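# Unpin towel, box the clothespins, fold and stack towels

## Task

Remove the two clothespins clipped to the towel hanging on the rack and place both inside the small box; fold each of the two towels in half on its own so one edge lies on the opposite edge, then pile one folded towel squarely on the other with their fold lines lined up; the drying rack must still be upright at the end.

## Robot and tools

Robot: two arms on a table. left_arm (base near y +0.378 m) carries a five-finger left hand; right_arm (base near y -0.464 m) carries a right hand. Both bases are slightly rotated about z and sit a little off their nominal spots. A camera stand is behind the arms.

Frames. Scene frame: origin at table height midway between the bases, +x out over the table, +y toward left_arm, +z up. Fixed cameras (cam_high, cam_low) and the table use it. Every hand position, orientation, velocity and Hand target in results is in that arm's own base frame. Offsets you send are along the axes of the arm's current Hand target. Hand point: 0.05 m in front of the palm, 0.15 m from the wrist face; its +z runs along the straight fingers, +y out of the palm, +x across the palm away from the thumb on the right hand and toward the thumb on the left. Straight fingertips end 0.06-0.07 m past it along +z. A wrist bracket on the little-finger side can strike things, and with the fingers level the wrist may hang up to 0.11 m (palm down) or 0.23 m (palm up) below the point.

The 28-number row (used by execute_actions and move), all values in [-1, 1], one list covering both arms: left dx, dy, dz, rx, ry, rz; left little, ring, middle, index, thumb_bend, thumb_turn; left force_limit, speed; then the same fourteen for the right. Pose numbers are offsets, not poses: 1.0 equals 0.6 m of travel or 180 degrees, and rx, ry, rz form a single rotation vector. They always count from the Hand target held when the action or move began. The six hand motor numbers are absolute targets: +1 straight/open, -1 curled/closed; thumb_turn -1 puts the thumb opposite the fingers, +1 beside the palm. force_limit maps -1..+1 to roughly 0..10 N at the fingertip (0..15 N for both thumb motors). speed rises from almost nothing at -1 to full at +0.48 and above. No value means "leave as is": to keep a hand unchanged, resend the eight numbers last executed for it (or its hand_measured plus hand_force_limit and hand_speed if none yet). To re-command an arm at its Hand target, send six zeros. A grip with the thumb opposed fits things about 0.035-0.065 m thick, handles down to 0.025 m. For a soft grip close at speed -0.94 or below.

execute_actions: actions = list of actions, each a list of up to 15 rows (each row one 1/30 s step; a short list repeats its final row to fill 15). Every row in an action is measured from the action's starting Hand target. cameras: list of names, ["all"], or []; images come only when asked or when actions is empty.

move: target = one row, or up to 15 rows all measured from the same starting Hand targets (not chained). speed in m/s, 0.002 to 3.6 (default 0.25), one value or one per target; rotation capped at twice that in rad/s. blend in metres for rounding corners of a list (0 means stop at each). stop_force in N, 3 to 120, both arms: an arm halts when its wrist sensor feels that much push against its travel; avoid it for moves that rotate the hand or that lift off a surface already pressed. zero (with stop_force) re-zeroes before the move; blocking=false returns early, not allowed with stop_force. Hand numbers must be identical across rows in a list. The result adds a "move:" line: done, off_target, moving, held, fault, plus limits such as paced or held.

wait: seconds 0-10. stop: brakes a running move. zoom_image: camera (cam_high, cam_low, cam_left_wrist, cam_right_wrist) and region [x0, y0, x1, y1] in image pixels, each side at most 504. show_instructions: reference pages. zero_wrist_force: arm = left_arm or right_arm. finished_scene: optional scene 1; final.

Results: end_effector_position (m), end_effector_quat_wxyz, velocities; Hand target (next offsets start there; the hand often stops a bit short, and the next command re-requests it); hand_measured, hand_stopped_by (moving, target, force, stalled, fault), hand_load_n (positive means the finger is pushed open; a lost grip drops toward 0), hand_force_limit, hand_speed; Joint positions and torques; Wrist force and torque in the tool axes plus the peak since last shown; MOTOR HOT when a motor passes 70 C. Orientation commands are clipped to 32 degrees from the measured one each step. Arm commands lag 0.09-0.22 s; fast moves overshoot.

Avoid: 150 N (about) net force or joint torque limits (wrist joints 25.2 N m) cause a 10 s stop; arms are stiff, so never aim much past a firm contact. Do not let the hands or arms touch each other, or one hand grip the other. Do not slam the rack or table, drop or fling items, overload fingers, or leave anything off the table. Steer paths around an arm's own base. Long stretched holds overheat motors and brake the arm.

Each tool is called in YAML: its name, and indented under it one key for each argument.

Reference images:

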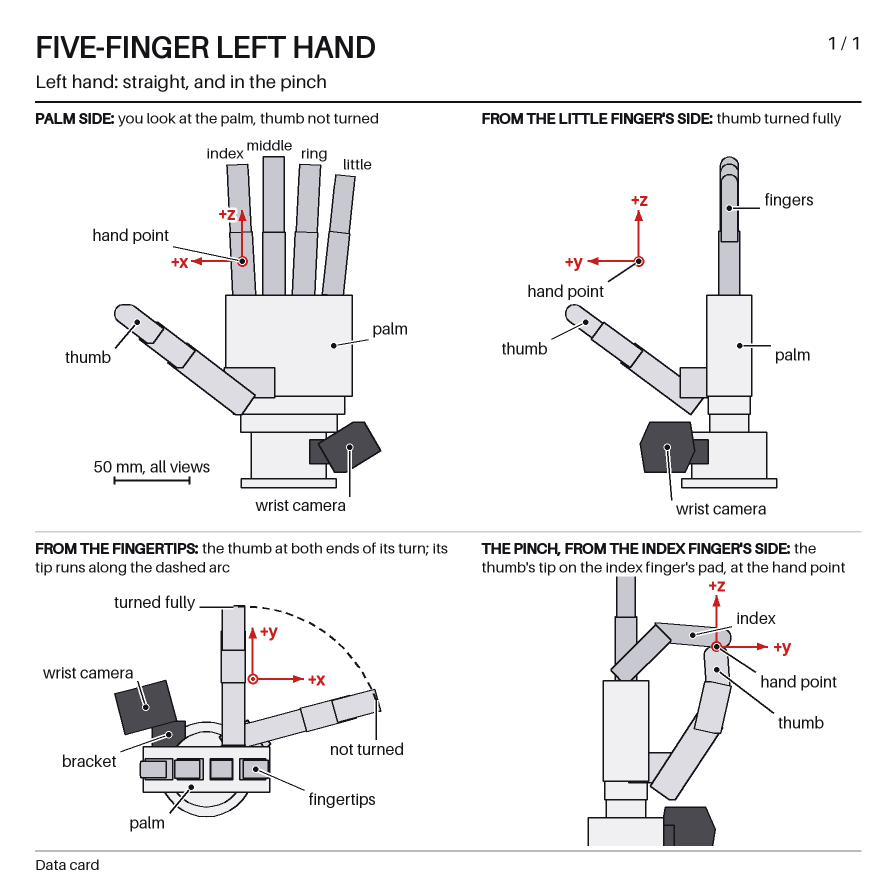

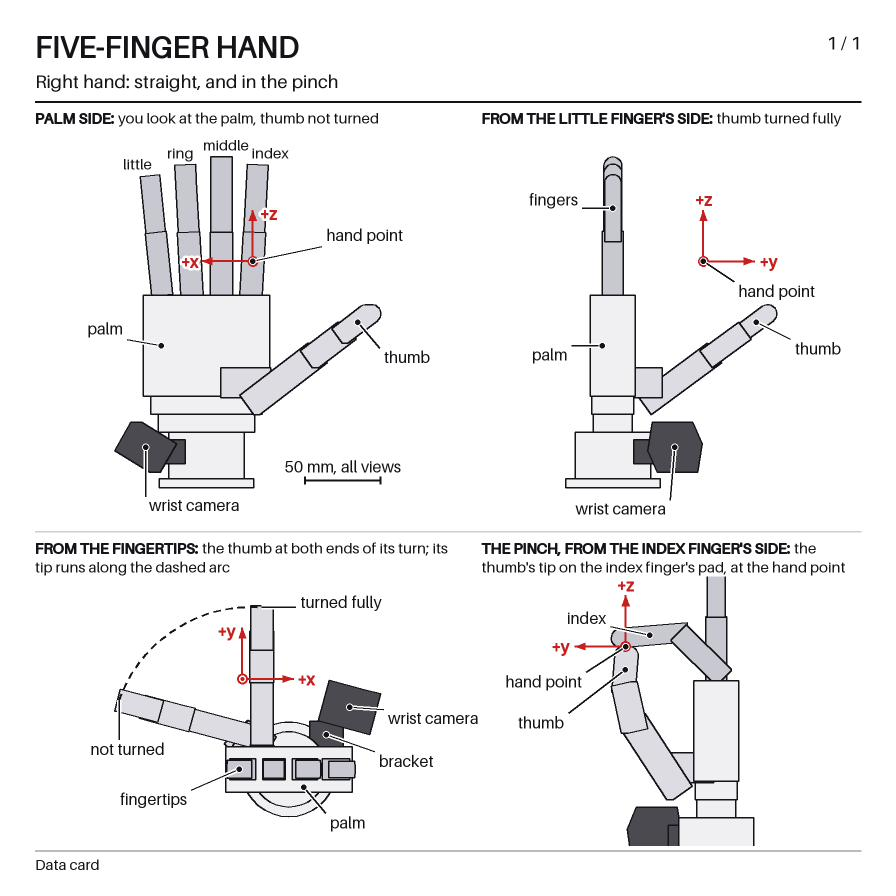

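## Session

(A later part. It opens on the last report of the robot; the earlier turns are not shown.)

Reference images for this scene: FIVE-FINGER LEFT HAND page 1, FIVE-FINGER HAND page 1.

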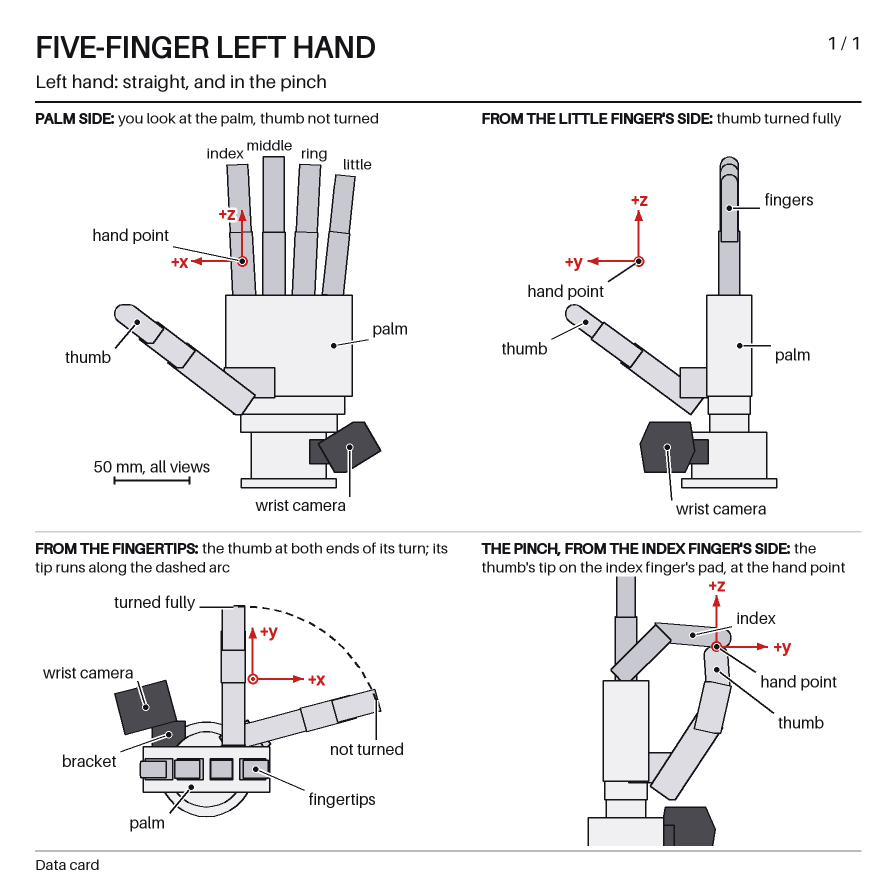

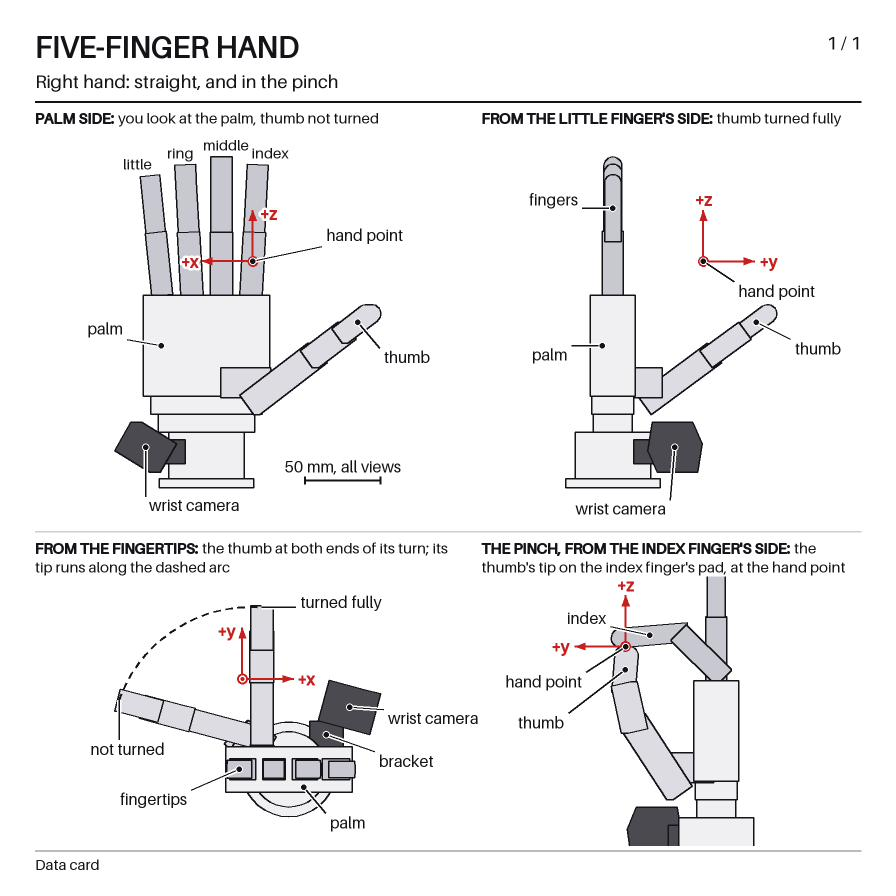

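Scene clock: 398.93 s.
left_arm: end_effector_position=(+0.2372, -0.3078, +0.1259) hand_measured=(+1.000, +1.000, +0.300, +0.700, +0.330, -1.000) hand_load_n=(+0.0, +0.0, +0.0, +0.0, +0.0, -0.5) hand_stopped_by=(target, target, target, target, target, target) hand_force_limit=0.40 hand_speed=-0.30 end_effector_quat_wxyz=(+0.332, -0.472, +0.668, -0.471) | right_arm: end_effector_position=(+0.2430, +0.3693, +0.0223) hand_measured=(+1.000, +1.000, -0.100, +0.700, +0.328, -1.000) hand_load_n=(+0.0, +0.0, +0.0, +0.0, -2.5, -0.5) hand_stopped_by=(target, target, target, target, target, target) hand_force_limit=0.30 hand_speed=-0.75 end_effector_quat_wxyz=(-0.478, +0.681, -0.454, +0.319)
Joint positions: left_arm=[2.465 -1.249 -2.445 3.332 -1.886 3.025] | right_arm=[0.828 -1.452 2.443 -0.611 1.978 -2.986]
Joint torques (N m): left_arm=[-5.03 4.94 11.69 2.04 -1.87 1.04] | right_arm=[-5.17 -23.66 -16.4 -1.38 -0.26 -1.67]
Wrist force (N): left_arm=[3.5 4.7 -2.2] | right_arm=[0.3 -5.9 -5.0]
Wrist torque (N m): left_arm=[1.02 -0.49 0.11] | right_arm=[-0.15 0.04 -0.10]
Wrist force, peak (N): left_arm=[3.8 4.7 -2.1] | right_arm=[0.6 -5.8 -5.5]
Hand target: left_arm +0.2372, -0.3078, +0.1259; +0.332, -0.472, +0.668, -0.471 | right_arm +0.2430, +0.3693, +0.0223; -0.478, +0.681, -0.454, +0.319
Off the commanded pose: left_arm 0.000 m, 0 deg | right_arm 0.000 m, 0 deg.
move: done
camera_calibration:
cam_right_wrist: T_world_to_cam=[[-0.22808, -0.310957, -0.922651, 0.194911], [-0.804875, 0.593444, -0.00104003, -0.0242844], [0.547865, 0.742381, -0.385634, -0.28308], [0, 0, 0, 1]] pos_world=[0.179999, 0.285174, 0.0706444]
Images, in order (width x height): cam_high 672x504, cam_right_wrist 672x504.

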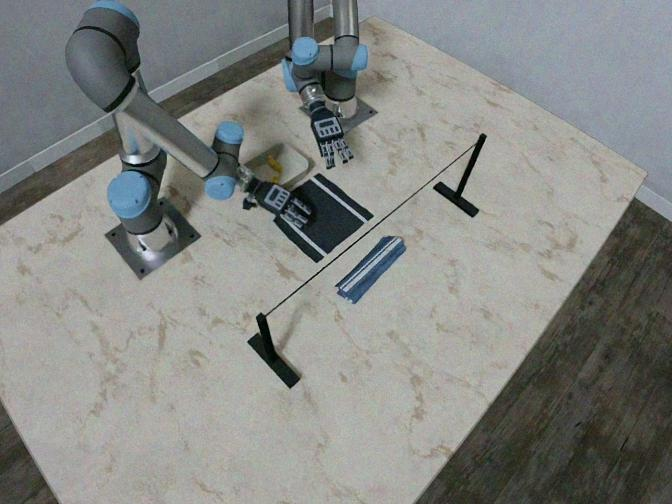

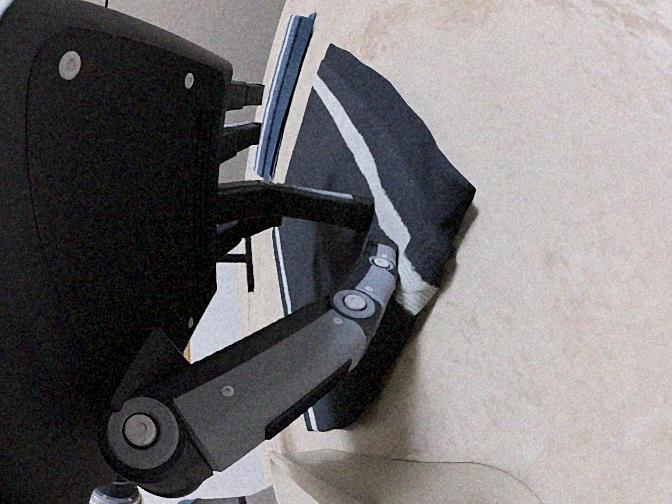

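move:
  target: [0,0,0,0,0,0,1,1,0.3,0.7,0.33,-1,0.4,-0.3, 0,0,0,0,0,0,1,1,-0.25,0.7,0.33,-1,0.4,-0.75]
  speed: 0.012
  cameras: ["cam_right_wrist"]

Scene clock: 399.53 s.
left_arm: end_effector_position=(+0.2372, -0.3078, +0.1259) hand_measured=(+1.000, +1.000, +0.300, +0.700, +0.330, -1.000) hand_load_n=(+0.0, +0.0, +0.0, +0.0, +0.0, +0.0) hand_stopped_by=(target, target, target, target, target, target) hand_force_limit=0.40 hand_speed=-0.30 end_effector_quat_wxyz=(+0.332, -0.472, +0.668, -0.471) | right_arm: end_effector_position=(+0.2430, +0.3693, +0.0223) hand_measured=(+1.000, +1.000, -0.250, +0.700, +0.328, -1.000) hand_load_n=(+0.0, +0.0, +3.0, +0.0, -1.5, -0.5) hand_stopped_by=(target, target, target, target, target, target) hand_force_limit=0.40 hand_speed=-0.75 end_effector_quat_wxyz=(-0.478, +0.681, -0.454, +0.319)
Joint positions: left_arm=[2.465 -1.249 -2.445 3.332 -1.886 3.025] | right_arm=[0.828 -1.452 2.443 -0.611 1.978 -2.986]
Joint torques (N m): left_arm=[-4.81 3.89 11.84 2.2 -1.94 1.09] | right_arm=[-3.58 -22.91 -14.9 -1.36 0.04 -1.47]
Wrist force (N): left_arm=[3.7 4.8 -2.1] | right_arm=[0.4 -8.0 -4.4]
Wrist torque (N m): left_arm=[1.02 -0.51 0.12] | right_arm=[-0.15 0.04 -0.15]
Wrist force, peak (N): left_arm=[3.6 4.8 -2.2] | right_arm=[0.5 -8.0 -4.5]
Hand target: left_arm +0.2372, -0.3078, +0.1259; +0.332, -0.472, +0.668, -0.471 | right_arm +0.2430, +0.3693, +0.0223; -0.478, +0.681, -0.454, +0.319
Off the commanded pose: left_arm 0.000 m, 0 deg | right_arm 0.000 m, 0 deg.
move: done
camera_calibration:
cam_right_wrist: T_world_to_cam=[[-0.22808, -0.310957, -0.922651, 0.194911], [-0.804875, 0.593444, -0.00104003, -0.0242844], [0.547865, 0.742381, -0.385634, -0.28308], [0, 0, 0, 1]] pos_world=[0.179999, 0.285174, 0.0706444]
Images, in order (width x height): cam_right_wrist 672x504.

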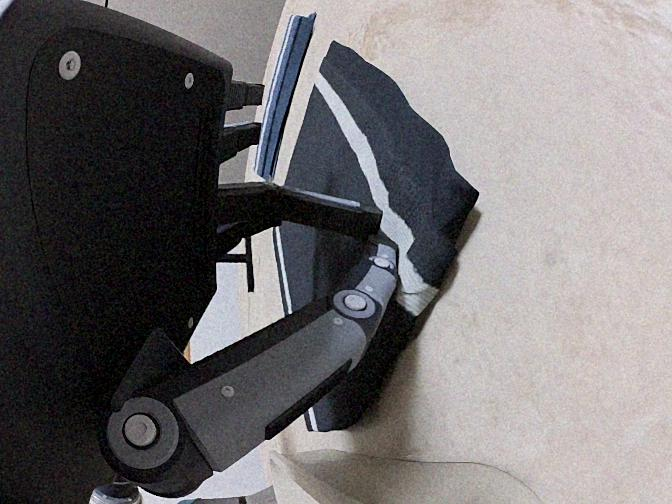

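move:
  target: [0,0,0,0,0,0,1,1,0.3,0.7,0.33,-1,0.4,-0.3, 0,-0.0017,-0.0006,0,0,0,1,1,-0.45,0.7,0.33,-1,0.6,-0.75]
  speed: 0.012
  cameras: ["cam_right_wrist"]

Scene clock: 400.27 s.
left_arm: end_effector_position=(+0.2372, -0.3078, +0.1259) hand_measured=(+1.000, +1.000, +0.300, +0.700, +0.330, -1.000) hand_load_n=(+0.0, +0.0, +0.0, +0.0, +0.0, +0.0) hand_stopped_by=(target, target, target, target, target, target) hand_force_limit=0.40 hand_speed=-0.30 end_effector_quat_wxyz=(+0.332, -0.472, +0.668, -0.471) | right_arm: end_effector_position=(+0.2430, +0.3693, +0.0234) hand_measured=(+1.000, +1.000, -0.314, +0.700, +0.330, -1.000) hand_load_n=(+0.0, +0.0, +9.5, +0.0, -1.0, -0.5) hand_stopped_by=(target, target, force, target, target, target) hand_force_limit=0.60 hand_speed=-0.75 end_effector_quat_wxyz=(-0.478, +0.681, -0.454, +0.319)
Joint positions: left_arm=[2.465 -1.249 -2.445 3.332 -1.886 3.025] | right_arm=[0.828 -1.456 2.442 -0.607 1.978 -2.986]
Joint torques (N m): left_arm=[-6.05 3.3 11.54 1.99 -2.05 1.22] | right_arm=[-2.67 -21.4 -18.32 0.71 0.29 -1.55]
Wrist force (N): left_arm=[3.6 4.6 -2.1] | right_arm=[0.5 -2.2 -3.5]
Wrist torque (N m): left_arm=[1.00 -0.49 0.12] | right_arm=[-0.03 0.01 -0.03]
Wrist force, peak (N): left_arm=[3.8 4.6 -2.3] | right_arm=[0.3 -8.0 -4.8]
Hand target: left_arm +0.2372, -0.3078, +0.1259; +0.332, -0.472, +0.668, -0.471 | right_arm +0.2430, +0.3693, +0.0234; -0.478, +0.681, -0.454, +0.319
Off the commanded pose: left_arm 0.000 m, 0 deg | right_arm 0.000 m, 0 deg.
move: done
camera_calibration:
cam_right_wrist: T_world_to_cam=[[-0.22808, -0.310957, -0.922651, 0.195926], [-0.804875, 0.593444, -0.00104003, -0.0242833], [0.547865, 0.742381, -0.385634, -0.282656], [0, 0, 0, 1]] pos_world=[0.179999, 0.285174, 0.0717444]
Images, in order (width x height): cam_right_wrist 672x504.

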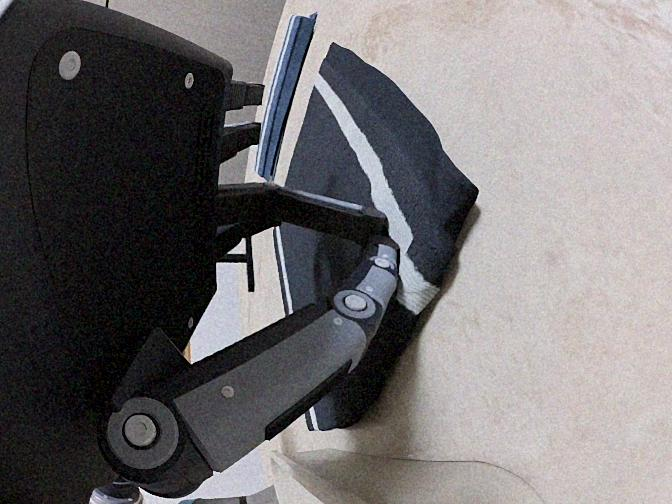

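move:
  target: [0,0,0,0,0,0,1,1,0.3,0.7,0.33,-1,0.4,-0.3, 0,-0.1097,-0.0399,0,0,0,1,1,-0.45,0.7,0.33,-1,0.6,-0.75]
  speed: 0.06
  cameras: ["cam_high","cam_right_wrist","cam_left_wrist"]

Scene clock: 401.90 s.
left_arm: end_effector_position=(+0.2372, -0.3078, +0.1259) hand_measured=(+1.000, +1.000, +0.300, +0.700, +0.330, -1.000) hand_load_n=(+0.0, +0.0, +0.0, +0.0, +0.0, +0.0) hand_stopped_by=(target, target, target, target, target, target) hand_force_limit=0.40 hand_speed=-0.30 end_effector_quat_wxyz=(+0.332, -0.472, +0.668, -0.471) | right_arm: end_effector_position=(+0.2429, +0.3693, +0.0935) hand_measured=(+1.000, +1.000, -0.314, +0.700, +0.330, -1.000) hand_load_n=(-0.5, +0.0, +8.5, +0.0, +0.5, +0.0) hand_stopped_by=(target, target, force, target, target, target) hand_force_limit=0.60 hand_speed=-0.75 end_effector_quat_wxyz=(-0.478, +0.681, -0.454, +0.319)
Joint positions: left_arm=[2.465 -1.249 -2.445 3.332 -1.886 3.025] | right_arm=[0.828 -1.64 2.361 -0.342 1.978 -2.986]
Joint torques (N m): left_arm=[-5.75 0.29 12.1 1.86 -1.96 1.05] | right_arm=[6.76 -5.46 -6.62 -1.87 0.12 1.64]
Wrist force (N): left_arm=[3.7 4.4 -2.1] | right_arm=[0.3 -0.6 -2.6]
Wrist torque (N m): left_arm=[0.98 -0.51 0.14] | right_arm=[0.01 0.02 -0.01]
Wrist force, peak (N): left_arm=[3.7 4.9 -2.2] | right_arm=[0.7 -2.4 -3.5]
Hand target: left_arm +0.2372, -0.3078, +0.1259; +0.332, -0.472, +0.668, -0.471 | right_arm +0.2428, +0.3693, +0.0935; -0.478, +0.681, -0.454, +0.319
Off the commanded pose: left_arm 0.000 m, 0 deg | right_arm 0.000 m, 0 deg.
move: done
camera_calibration:
cam_left_wrist: T_world_to_cam=[[0.210303, -0.300642, 0.930262, -0.259529], [-0.771807, -0.635112, -0.0307737, -0.00438549], [0.600072, -0.711511, -0.365603, -0.204524], [0, 0, 0, 1]] pos_world=[0.173924, -0.226332, 0.16652]
cam_right_wrist: T_world_to_cam=[[-0.227945, -0.310782, -0.922743, 0.260405], [-0.804865, 0.593458, -0.00105222, -0.0243755], [0.547936, 0.742444, -0.385414, -0.255613], [0, 0, 0, 1]] pos_world=[0.179799, 0.285173, 0.141745]
Images, in order (width x height): cam_high 672x504, cam_left_wrist 672x504, cam_right_wrist 672x504.

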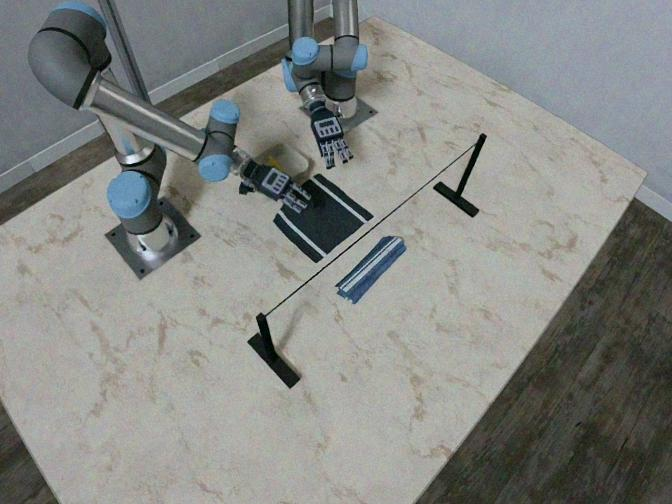

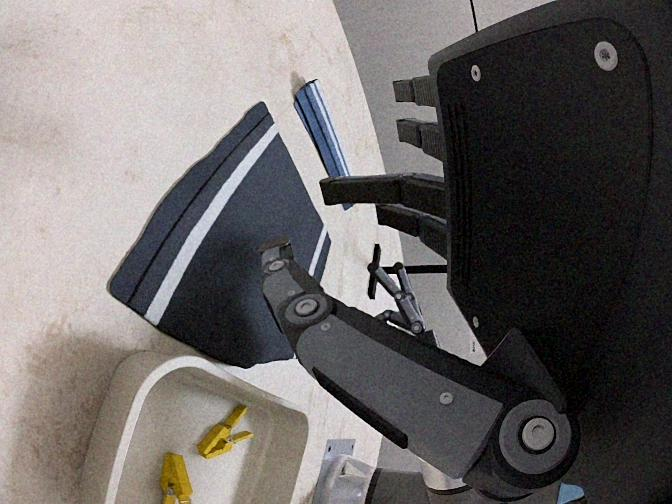

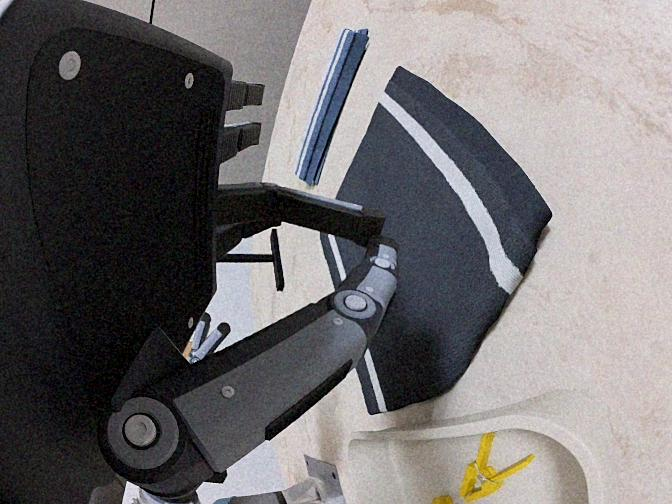

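move:
  target:
    - [0,0,0,0,0,0,1,1,0.3,0.7,0.33,-1,0.4,-0.3, 0,0,0,0,0,0,1,1,-0.05,0.7,0.37,-1,0.3,-0.1]
    - [0,0,0,0,0,0,1,1,0.3,0.7,0.33,-1,0.4,-0.3, 0,0.0862,0.0314,0,0,0,1,1,-0.05,0.7,0.37,-1,0.3,-0.1]
  speed: 0.06
  cameras: ["cam_right_wrist"]

move:
  target: [0,0,0,0,0,0,1,1,0.3,0.7,0.33,-1,0.4,-0.3, 0,0.0392,0.0143,0,0,0,1,1,-0.05,0.7,0.37,-1,0.3,-0.1]
  speed: 0.01
  stop_force: 6
  cameras: ["cam_right_wrist"]

Scene clock: 403.97 s.
left_arm: end_effector_position=(+0.2372, -0.3078, +0.1259) hand_measured=(+1.000, +1.000, +0.300, +0.700, +0.330, -1.000) hand_load_n=(+0.0, +0.0, +0.0, +0.0, +0.0, +0.0) hand_stopped_by=(target, target, target, target, target, target) hand_force_limit=0.40 hand_speed=-0.30 end_effector_quat_wxyz=(+0.332, -0.472, +0.668, -0.471) | right_arm: end_effector_position=(+0.2429, +0.3693, +0.0383) hand_measured=(+1.000, +1.000, -0.050, +0.700, +0.370, -1.000) hand_load_n=(+0.0, +0.0, +0.0, +0.0, +0.0, +0.0) hand_stopped_by=(target, target, target, target, target, target) hand_force_limit=0.30 hand_speed=-0.10 end_effector_quat_wxyz=(-0.478, +0.681, -0.454, +0.319)
Joint positions: left_arm=[2.465 -1.249 -2.445 3.332 -1.886 3.025] | right_arm=[0.828 -1.5 2.427 -0.548 1.978 -2.986]
Joint torques (N m): left_arm=[-5.84 -1.91 11.61 1.76 -1.99 1.2] | right_arm=[-6.61 -20.91 -20.12 0.42 0.37 -1.31]
Wrist force (N): left_arm=[3.7 4.7 -1.9] | right_arm=[0.2 -0.8 -2.8]
Wrist torque (N m): left_arm=[1.01 -0.51 0.12] | right_arm=[-0.01 0.04 -0.04]
Wrist force, peak (N): left_arm=[3.8 4.9 -2.2] | right_arm=[0.2 -0.7 -3.1]
Hand target: left_arm +0.2372, -0.3078, +0.1259; +0.332, -0.472, +0.668, -0.471 | right_arm +0.2430, +0.3693, +0.0384; -0.478, +0.681, -0.454, +0.319
Off the commanded pose: left_arm 0.000 m, 0 deg | right_arm 0.000 m, 0 deg.
move: done
camera_calibration:
cam_right_wrist: T_world_to_cam=[[-0.228245, -0.311072, -0.922572, 0.209675], [-0.804904, 0.593404, -0.000949866, -0.0242802], [0.547754, 0.742365, -0.385824, -0.276739], [0, 0, 0, 1]] pos_world=[0.179899, 0.285074, 0.0866446]
Images, in order (width x height): cam_right_wrist 672x504.

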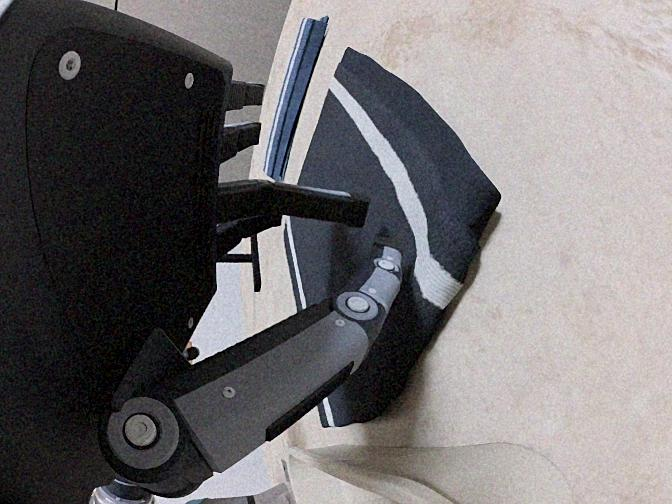

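Scene clock: 406.47 s.
left_arm: end_effector_position=(+0.2372, -0.3078, +0.1259) hand_measured=(+1.000, +1.000, +0.300, +0.700, +0.330, -1.000) hand_load_n=(+0.0, +0.0, +0.0, +0.0, +0.0, +0.5) hand_stopped_by=(target, target, target, target, target, target) hand_force_limit=0.40 hand_speed=-0.30 end_effector_quat_wxyz=(+0.332, -0.472, +0.668, -0.471) | right_arm: end_effector_position=(+0.2430, +0.3693, +0.0238) hand_measured=(+1.000, +1.000, -0.050, +0.700, +0.368, -1.000) hand_load_n=(+0.0, +0.0, +0.0, +0.0, -2.5, -0.5) hand_stopped_by=(target, target, target, target, target, target) hand_force_limit=0.30 hand_speed=-0.10 end_effector_quat_wxyz=(-0.478, +0.681, -0.454, +0.319)
Joint positions: left_arm=[2.465 -1.249 -2.445 3.332 -1.886 3.025] | right_arm=[0.828 -1.457 2.441 -0.606 1.978 -2.986]
Joint torques (N m): left_arm=[-5.1 -4.81 11.41 1.69 -1.88 1.1] | right_arm=[-9.26 -23.64 -17.9 -0.73 -0.89 -1.53]
Wrist force (N): left_arm=[3.6 4.7 -2.1] | right_arm=[0.2 -6.1 -5.6]
Wrist torque (N m): left_arm=[1.01 -0.50 0.12] | right_arm=[-0.17 0.07 -0.10]
Wrist force, peak (N): left_arm=[3.7 4.8 -2.2] | right_arm=[0.3 -7.5 -6.4]
Hand target: left_arm +0.2372, -0.3078, +0.1259; +0.332, -0.472, +0.668, -0.471 | right_arm +0.2430, +0.3694, +0.0238; -0.478, +0.681, -0.454, +0.319 (not the last commanded pose)
Off the commanded pose: left_arm 0.000 m, 0 deg | right_arm 0.010 m, 0 deg.
move: contact (right_arm)
camera_calibration:
cam_right_wrist: T_world_to_cam=[[-0.22808, -0.310957, -0.922651, 0.196203], [-0.804875, 0.593444, -0.00104003, -0.024283], [0.547865, 0.742381, -0.385634, -0.28254], [0, 0, 0, 1]] pos_world=[0.179999, 0.285174, 0.0720444]
Images, in order (width x height): cam_right_wrist 672x504.

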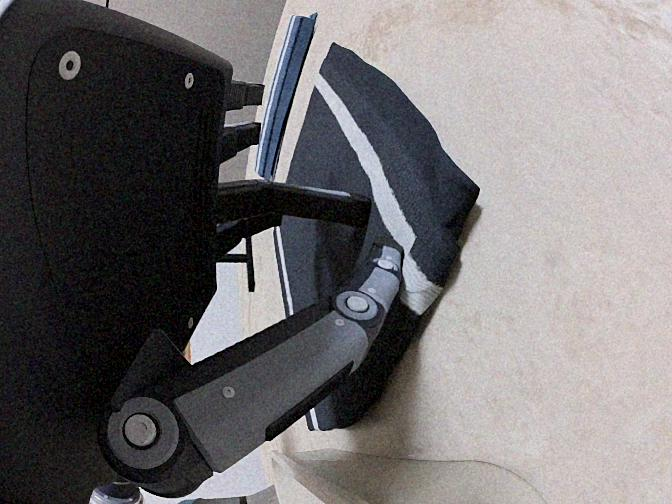

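move:
  target:
    - [0,0,0,0,0,0,1,1,0.3,0.7,0.33,-1,0.4,-0.3, 0,-0.0188,-0.0068,0,0,0,1,1,-0.05,0.7,0.37,-1,0.3,-0.1]
    - [0,0,0,0,0,0,1,1,0.3,0.7,0.33,-1,0.4,-0.3, 0,-0.0188,-0.0068,0,0,0,1,1,0.15,0.7,0.25,-1,0.3,-0.1]
  speed: 0.06

move:
  target: [0,0,0,0,0,0,1,1,0.3,0.7,0.33,-1,0.4,-0.3, 0,0.0313,0.0114,0,0,0,1,1,0.15,0.7,0.25,-1,0.3,-0.1]
  speed: 0.01
  stop_force: 6
  cameras: ["cam_right_wrist"]

Scene clock: 407.93 s.
left_arm: end_effector_position=(+0.2372, -0.3078, +0.1259) hand_measured=(+1.000, +1.000, +0.300, +0.700, +0.330, -1.000) hand_load_n=(+0.0, -0.5, -0.5, +0.0, +0.5, +0.0) hand_stopped_by=(target, target, target, target, target, target) hand_force_limit=0.40 hand_speed=-0.30 end_effector_quat_wxyz=(+0.332, -0.472, +0.668, -0.471) | right_arm: end_effector_position=(+0.2430, +0.3694, +0.0358) hand_measured=(+1.000, +1.000, +0.150, +0.700, +0.250, -1.000) hand_load_n=(+0.0, +0.0, +0.0, +0.0, +0.0, +0.0) hand_stopped_by=(target, target, target, target, target, target) hand_force_limit=0.30 hand_speed=-0.10 end_effector_quat_wxyz=(-0.478, +0.681, -0.454, +0.319)
Joint positions: left_arm=[2.465 -1.249 -2.445 3.332 -1.886 3.025] | right_arm=[0.828 -1.492 2.43 -0.559 1.978 -2.986]
Joint torques (N m): left_arm=[-6.69 -4.02 10.9 1.47 -1.89 1.03] | right_arm=[9.3 -6.38 -3.31 -2.34 0.66 0.06]
Wrist force (N): left_arm=[3.7 4.7 -2.1] | right_arm=[0.3 -0.8 -2.8]
Wrist torque (N m): left_arm=[1.01 -0.52 0.13] | right_arm=[-0.01 0.02 -0.04]
Wrist force, peak (N): left_arm=[3.7 4.9 -2.1] | right_arm=[0.3 -6.2 -5.7]
Hand target: left_arm +0.2372, -0.3078, +0.1259; +0.332, -0.472, +0.668, -0.471 | right_arm +0.2430, +0.3694, +0.0358; -0.478, +0.681, -0.454, +0.319
Off the commanded pose: left_arm 0.000 m, 0 deg | right_arm 0.000 m, 0 deg.
move: done

Scene clock: 410.67 s.
left_arm: end_effector_position=(+0.2372, -0.3078, +0.1259) hand_measured=(+1.000, +1.000, +0.300, +0.700, +0.330, -1.000) hand_load_n=(+0.0, +0.0, +0.0, +0.0, +0.0, +0.0) hand_stopped_by=(target, target, target, target, target, target) hand_force_limit=0.40 hand_speed=-0.30 end_effector_quat_wxyz=(+0.332, -0.472, +0.668, -0.471) | right_arm: end_effector_position=(+0.2431, +0.3694, +0.0193) hand_measured=(+1.000, +1.000, +0.150, +0.700, +0.250, -1.000) hand_load_n=(+0.0, +0.0, +0.0, +0.0, -2.0, -0.5) hand_stopped_by=(target, target, target, target, target, target) hand_force_limit=0.30 hand_speed=-0.10 end_effector_quat_wxyz=(-0.478, +0.681, -0.454, +0.319)
Joint positions: left_arm=[2.465 -1.249 -2.445 3.332 -1.886 3.025] | right_arm=[0.828 -1.443 2.445 -0.623 1.977 -2.986]
Joint torques (N m): left_arm=[-5.4 -4.48 11.97 1.31 -1.97 0.95] | right_arm=[-3.69 -23.97 -17.43 -0.81 -1.35 -0.92]
Wrist force (N): left_arm=[3.5 4.8 -1.9] | right_arm=[0.2 -5.4 -5.5]
Wrist torque (N m): left_arm=[1.02 -0.48 0.12] | right_arm=[-0.04 0.07 -0.11]
Wrist force, peak (N): left_arm=[3.8 4.8 -2.2] | right_arm=[0.4 -8.4 -6.7]
Hand target: left_arm +0.2372, -0.3078, +0.1259; +0.332, -0.472, +0.668, -0.471 | right_arm +0.2431, +0.3694, +0.0193; -0.478, +0.681, -0.454, +0.319 (not the last commanded pose)
Off the commanded pose: left_arm 0.000 m, 0 deg | right_arm 0.004 m, 0 deg.
move: contact (right_arm)
camera_calibration:
cam_right_wrist: T_world_to_cam=[[-0.228058, -0.31083, -0.922699, 0.192037], [-0.804894, 0.593418, -0.000963903, -0.0242015], [0.547846, 0.742455, -0.385519, -0.284355], [0, 0, 0, 1]] pos_world=[0.180099, 0.285173, 0.0675448]
Images, in order (width x height): cam_right_wrist 672x504.

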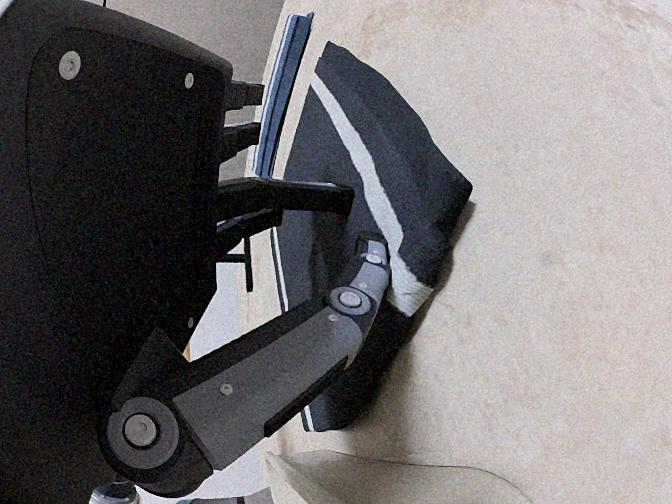

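Close the middle.

move:
  target: [0,0,0,0,0,0,1,1,0.3,0.7,0.33,-1,0.4,-0.3, 0,0,0,0,0,0,1,1,-0.1,0.7,0.25,-1,0.3,-0.75]
  speed: 0.012
  cameras: ["cam_right_wrist"]

Scene clock: 411.20 s.
left_arm: end_effector_position=(+0.2372, -0.3078, +0.1259) hand_measured=(+1.000, +1.000, +0.300, +0.700, +0.330, -1.000) hand_load_n=(+0.0, +0.0, +0.0, +0.0, +0.0, +0.0) hand_stopped_by=(target, target, target, target, target, target) hand_force_limit=0.40 hand_speed=-0.30 end_effector_quat_wxyz=(+0.332, -0.472, +0.668, -0.471) | right_arm: end_effector_position=(+0.2431, +0.3694, +0.0194) hand_measured=(+1.000, +1.000, +0.038, +0.700, +0.250, -1.000) hand_load_n=(+0.0, +0.0, +6.0, +0.0, -1.5, -0.5) hand_stopped_by=(target, target, force, target, target, target) hand_force_limit=0.30 hand_speed=-0.75 end_effector_quat_wxyz=(-0.478, +0.681, -0.454, +0.319)
Joint positions: left_arm=[2.465 -1.249 -2.445 3.332 -1.886 3.025] | right_arm=[0.828 -1.443 2.445 -0.623 1.977 -2.986]
Joint torques (N m): left_arm=[-5.74 -4.73 11.34 1.29 -1.95 0.88] | right_arm=[0.47 -15.63 -5.94 3.33 -1.21 -0.71]
Wrist force (N): left_arm=[3.5 4.7 -2.2] | right_arm=[0.3 -15.4 -5.6]
Wrist torque (N m): left_arm=[1.01 -0.49 0.12] | right_arm=[0.14 0.06 -0.32]
Wrist force, peak (N): left_arm=[3.7 4.7 -2.3] | right_arm=[0.4 -15.8 -6.0]
Hand target: left_arm +0.2372, -0.3078, +0.1259; +0.332, -0.472, +0.668, -0.471 | right_arm +0.2431, +0.3694, +0.0193; -0.478, +0.681, -0.454, +0.319
Off the commanded pose: left_arm 0.000 m, 0 deg | right_arm 0.000 m, 0 deg.
move: done
camera_calibration:
cam_right_wrist: T_world_to_cam=[[-0.227868, -0.310735, -0.922778, 0.192104], [-0.804872, 0.593447, -0.00108379, -0.0242649], [0.547957, 0.742472, -0.385329, -0.284428], [0, 0, 0, 1]] pos_world=[0.180099, 0.285273, 0.0676445]
Images, in order (width x height): cam_right_wrist 672x504.

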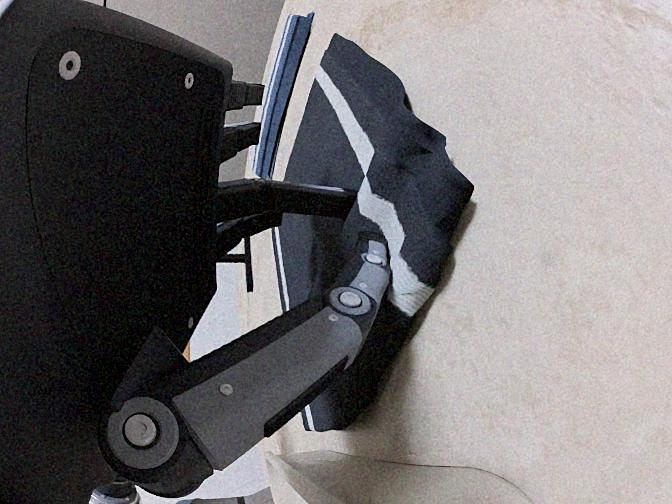

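move:
  target: [0,0,0,0,0,0,1,1,0.3,0.7,0.33,-1,0.4,-0.3, 0,-0.0019,-0.0007,0,0,0,1,1,-0.2,0.7,0.25,-1,0.5,-0.75]
  speed: 0.012

move:
  target: [0,0,0,0,0,0,1,1,0.3,0.7,0.33,-1,0.4,-0.3, 0,0,0,0,0,0,1,1,-0.45,0.7,0.25,-1,0.6,-0.75]
  speed: 0.012
  cameras: ["cam_right_wrist"]

Scene clock: 411.97 s.
left_arm: end_effector_position=(+0.2372, -0.3078, +0.1259) hand_measured=(+1.000, +1.000, +0.300, +0.700, +0.330, -1.000) hand_load_n=(+0.0, +0.0, +0.0, -0.5, +0.0, +0.0) hand_stopped_by=(target, target, target, target, target, target) hand_force_limit=0.40 hand_speed=-0.30 end_effector_quat_wxyz=(+0.332, -0.472, +0.668, -0.471) | right_arm: end_effector_position=(+0.2430, +0.3694, +0.0205) hand_measured=(+1.000, +1.000, -0.166, +0.700, +0.250, -1.000) hand_load_n=(+0.0, +0.0, +7.5, +0.0, +1.0, -0.5) hand_stopped_by=(target, target, force, target, target, target) hand_force_limit=0.50 hand_speed=-0.75 end_effector_quat_wxyz=(-0.478, +0.681, -0.454, +0.319)
Joint positions: left_arm=[2.465 -1.249 -2.445 3.332 -1.886 3.025] | right_arm=[0.828 -1.447 2.444 -0.618 1.977 -2.986]
Joint torques (N m): left_arm=[-5.64 -3.79 11.97 1.09 -2.04 1.05] | right_arm=[8.15 -20.21 -16.43 1 -0.49 0.09]
Wrist force (N): left_arm=[3.7 4.6 -2.1] | right_arm=[0.0 -5.1 -2.9]
Wrist torque (N m): left_arm=[1.01 -0.51 0.13] | right_arm=[-0.05 0.06 -0.12]
Wrist force, peak (N): left_arm=[3.6 4.8 -2.1] | right_arm=[0.4 -17.9 -5.6]
Hand target: left_arm +0.2372, -0.3078, +0.1259; +0.332, -0.472, +0.668, -0.471 | right_arm +0.2431, +0.3694, +0.0205; -0.478, +0.681, -0.454, +0.319
Off the commanded pose: left_arm 0.000 m, 0 deg | right_arm 0.000 m, 0 deg.
move: done

Scene clock: 412.47 s.
left_arm: end_effector_position=(+0.2372, -0.3078, +0.1259) hand_measured=(+1.000, +1.000, +0.300, +0.700, +0.330, -1.000) hand_load_n=(+0.0, +0.0, +0.0, +0.0, +0.5, +0.0) hand_stopped_by=(target, target, target, target, target, target) hand_force_limit=0.40 hand_speed=-0.30 end_effector_quat_wxyz=(+0.332, -0.472, +0.668, -0.471) | right_arm: end_effector_position=(+0.2431, +0.3694, +0.0205) hand_measured=(+1.000, +1.000, -0.184, +0.700, +0.250, -1.000) hand_load_n=(+0.0, +0.0, +11.0, +0.0, +2.0, +0.0) hand_stopped_by=(target, target, force, target, target, target) hand_force_limit=0.60 hand_speed=-0.75 end_effector_quat_wxyz=(-0.478, +0.681, -0.454, +0.319)
Joint positions: left_arm=[2.465 -1.249 -2.445 3.332 -1.886 3.025] | right_arm=[0.828 -1.447 2.444 -0.619 1.977 -2.986]
Joint torques (N m): left_arm=[-6.22 -5.12 12.81 1.12 -1.92 0.95] | right_arm=[9.23 -14.89 -16.69 -1.26 0.28 0.3]
Wrist force (N): left_arm=[3.8 4.8 -2.2] | right_arm=[0.3 -4.9 -3.0]
Wrist torque (N m): left_arm=[1.02 -0.52 0.13] | right_arm=[-0.05 -0.01 -0.10]
Wrist force, peak (N): left_arm=[3.8 4.8 -2.2] | right_arm=[0.2 -5.6 -3.4]
Hand target: left_arm +0.2372, -0.3078, +0.1259; +0.332, -0.472, +0.668, -0.471 | right_arm +0.2431, +0.3694, +0.0205; -0.478, +0.681, -0.454, +0.319
Off the commanded pose: left_arm 0.000 m, 0 deg | right_arm 0.000 m, 0 deg.
move: done
camera_calibration:
cam_right_wrist: T_world_to_cam=[[-0.228058, -0.31083, -0.922699, 0.193245], [-0.804894, 0.593418, -0.000963903, -0.0243401], [0.547846, 0.742455, -0.385519, -0.283873], [0, 0, 0, 1]] pos_world=[0.179999, 0.285273, 0.0688448]
Images, in order (width x height): cam_right_wrist 672x504.

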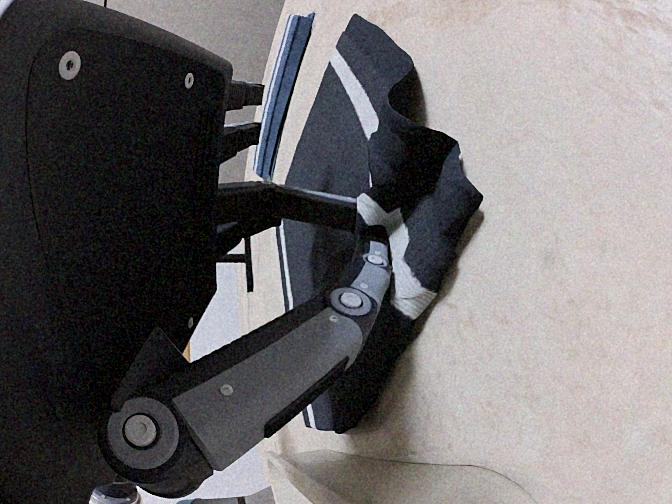

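move:
  target: [0,0,0,0,0,0,1,1,0.3,0.7,0.33,-1,0.4,-0.3, 0,-0.1253,-0.0456,0,0,0,1,1,-0.45,0.7,0.25,-1,0.6,-0.75]
  speed: 0.06
  cameras: ["cam_high","cam_right_wrist","cam_low","cam_left_wrist"]

Scene clock: 414.30 s.
left_arm: end_effector_position=(+0.2372, -0.3078, +0.1259) hand_measured=(+1.000, +1.000, +0.300, +0.700, +0.330, -1.000) hand_load_n=(+0.0, +0.0, +0.0, +0.0, +0.0, +0.0) hand_stopped_by=(target, target, target, target, target, target) hand_force_limit=0.40 hand_speed=-0.30 end_effector_quat_wxyz=(+0.332, -0.472, +0.668, -0.471) | right_arm: end_effector_position=(+0.2429, +0.3694, +0.1006) hand_measured=(+1.000, +1.000, -0.184, +0.700, +0.252, -1.000) hand_load_n=(+0.0, +0.0, +7.5, +0.0, +3.0, -0.5) hand_stopped_by=(target, target, force, target, target, target) hand_force_limit=0.60 hand_speed=-0.75 end_effector_quat_wxyz=(-0.478, +0.681, -0.454, +0.319)
Joint positions: left_arm=[2.465 -1.249 -2.445 3.332 -1.886 3.025] | right_arm=[0.828 -1.655 2.35 -0.316 1.978 -2.986]
Joint torques (N m): left_arm=[-5.48 -4.47 11.53 1.12 -1.87 0.92] | right_arm=[7.33 -5.5 -7.61 -1.84 0.19 1.67]
Wrist force (N): left_arm=[3.7 4.7 -2.1] | right_arm=[0.1 -0.6 -2.9]
Wrist torque (N m): left_arm=[1.02 -0.52 0.13] | right_arm=[0.02 0.07 -0.04]
Wrist force, peak (N): left_arm=[3.7 4.9 -2.2] | right_arm=[-0.2 -5.4 -3.1]
Hand target: left_arm +0.2372, -0.3078, +0.1259; +0.332, -0.472, +0.668, -0.471 | right_arm +0.2429, +0.3694, +0.1005; -0.478, +0.681, -0.454, +0.319
Off the commanded pose: left_arm 0.000 m, 0 deg | right_arm 0.000 m, 0 deg.
move: done
camera_calibration:
cam_left_wrist: T_world_to_cam=[[0.210316, -0.300656, 0.930254, -0.259533], [-0.771853, -0.635057, -0.0307451, -0.00437009], [0.600008, -0.711553, -0.365625, -0.204519], [0, 0, 0, 1]] pos_world=[0.173924, -0.226332, 0.16652]
cam_right_wrist: T_world_to_cam=[[-0.227868, -0.310735, -0.922778, 0.266957], [-0.804872, 0.593447, -0.00108379, -0.0242785], [0.547957, 0.742472, -0.385329, -0.252956], [0, 0, 0, 1]] pos_world=[0.179899, 0.285173, 0.148845]

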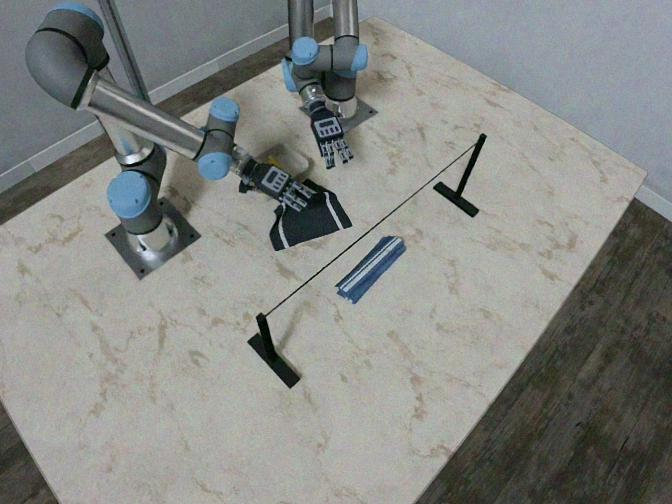

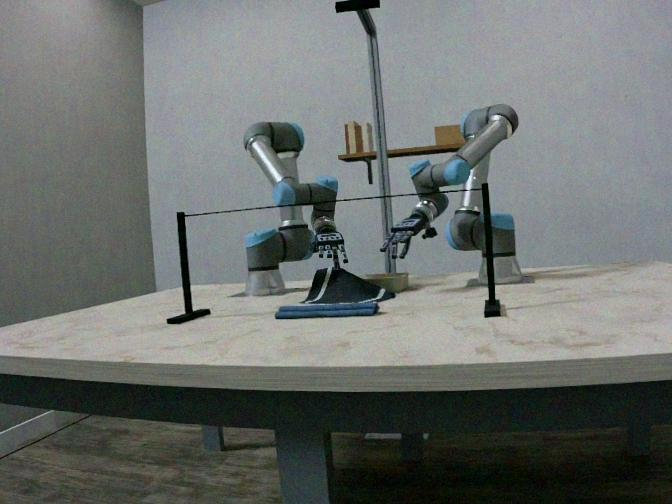

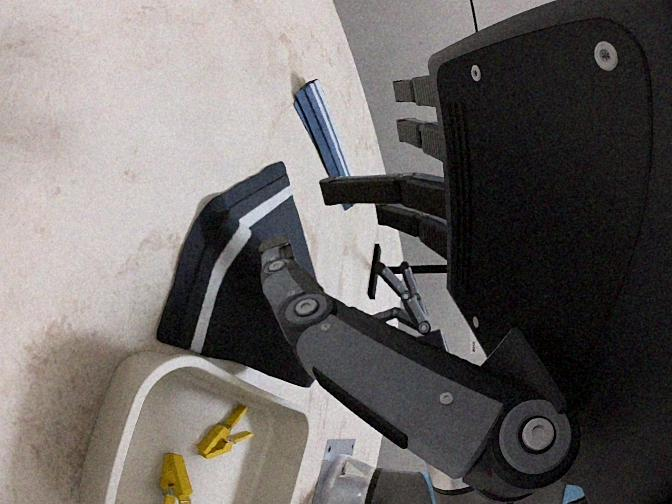

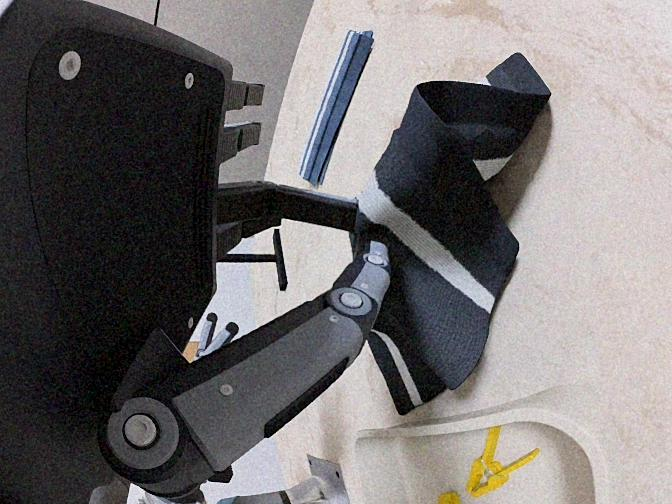

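zoom_image:
  camera: "cam_high"
  region: [240, 160, 380, 265]

zoom_image:
  camera: "cam_low"
  region: [260, 210, 430, 330]

Scaled by 3.600 from the camera's 672x504 image, which has a finer 960x720 frame.

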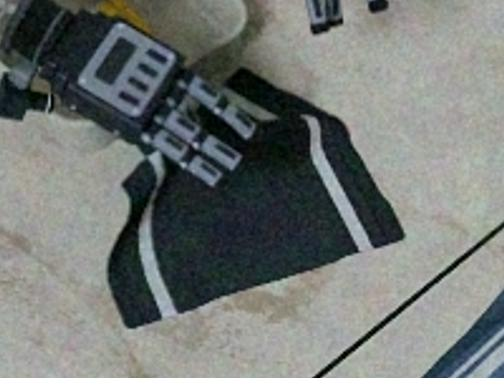

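Scaled by 2.965 from the camera's 672x504 image, which has a finer 960x720 frame.

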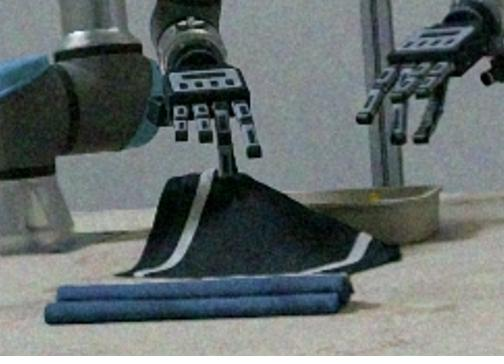

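zoom_image:
  camera: "cam_right_wrist"
  region: [320, 30, 600, 430]

Scaled by 1.260 from the camera's 672x504 image, which has a finer 960x720 frame.

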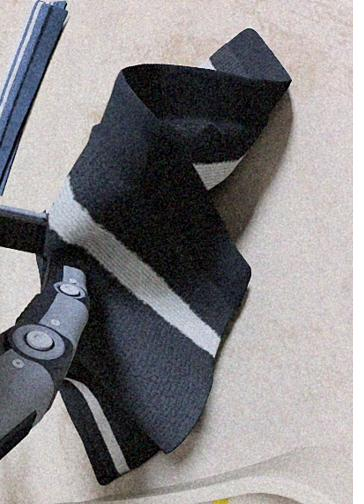

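move:
  target:
    - [0,0,0,0,0,0,1,1,0.3,0.7,0.33,-1,0.4,-0.3, 0,0.0235,0.0086,0,0,0,1,1,-0.45,0.7,0.25,-1,0.6,-0.75]
    - [0,0,0,0,0,0,1,1,0.3,0.7,0.33,-1,0.4,-0.3, 0.0187,0.0389,0.0636,0,0,0,1,1,-0.45,0.7,0.25,-1,0.6,-0.75]
    - [0,0,0,0,0,0,1,1,0.3,0.7,0.33,-1,0.4,-0.3, 0.0312,0.0598,0.1040,0,0,0,1,1,-0.45,0.7,0.25,-1,0.6,-0.75]
  speed: 0.05
  blend: 0.01
  cameras: ["cam_high","cam_right_wrist"]

Scene clock: 417.07 s.
left_arm: end_effector_position=(+0.2372, -0.3078, +0.1259) hand_measured=(+1.000, +1.000, +0.300, +0.700, +0.330, -1.000) hand_load_n=(+0.0, +0.0, +0.0, +0.0, +0.0, +0.0) hand_stopped_by=(target, target, target, target, target, target) hand_force_limit=0.40 hand_speed=-0.30 end_effector_quat_wxyz=(+0.332, -0.472, +0.668, -0.471) | right_arm: end_effector_position=(+0.2930, +0.3698, +0.0455) hand_measured=(+1.000, +1.000, -0.184, +0.700, +0.252, -1.000) hand_load_n=(+0.0, +0.0, +8.0, +0.0, +3.0, +0.0) hand_stopped_by=(target, target, force, target, target, target) hand_force_limit=0.60 hand_speed=-0.75 end_effector_quat_wxyz=(-0.478, +0.681, -0.454, +0.319)
Joint positions: left_arm=[2.465 -1.249 -2.445 3.332 -1.886 3.025] | right_arm=[0.685 -1.487 2.38 -0.533 1.844 -3.041]
Joint torques (N m): left_arm=[-5.11 -4.36 12.45 0.85 -1.9 0.9] | right_arm=[11.93 -26.25 -8.29 1.12 1.7 1.08]
Wrist force (N): left_arm=[3.8 4.5 -1.9] | right_arm=[0.1 -1.0 -2.7]
Wrist torque (N m): left_arm=[0.97 -0.51 0.14] | right_arm=[-0.04 0.06 -0.04]
Wrist force, peak (N): left_arm=[3.7 4.8 -2.1] | right_arm=[0.2 -0.7 -3.1]
Hand target: left_arm +0.2372, -0.3078, +0.1259; +0.332, -0.472, +0.668, -0.471 | right_arm +0.2930, +0.3699, +0.0456; -0.478, +0.681, -0.454, +0.319
Off the commanded pose: left_arm 0.000 m, 0 deg | right_arm 0.000 m, 0 deg.
move: done; blend cut to 0.0075 m at target 1
camera_calibration:
cam_right_wrist: T_world_to_cam=[[-0.22808, -0.310957, -0.922651, 0.227876], [-0.804875, 0.593444, -0.00104003, 0.0156867], [0.547865, 0.742381, -0.385634, -0.301897], [0, 0, 0, 1]] pos_world=[0.229999, 0.285674, 0.0938444]
Images, in order (width x height): cam_high 672x504, cam_right_wrist 672x504.

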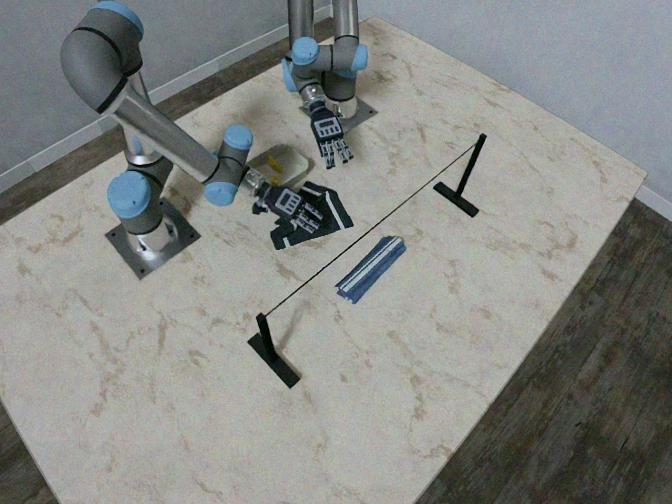

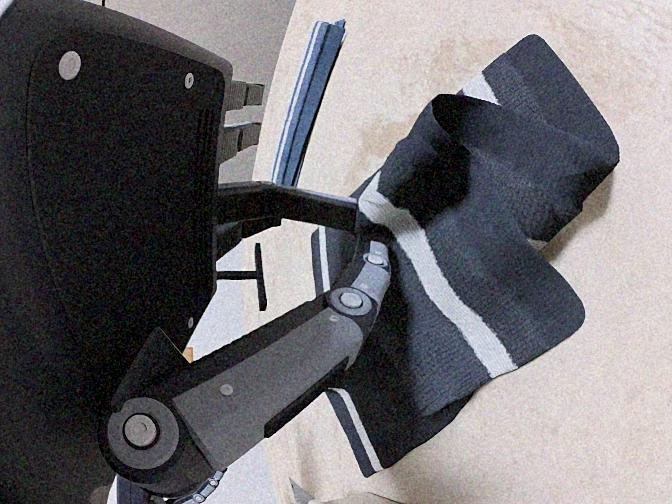

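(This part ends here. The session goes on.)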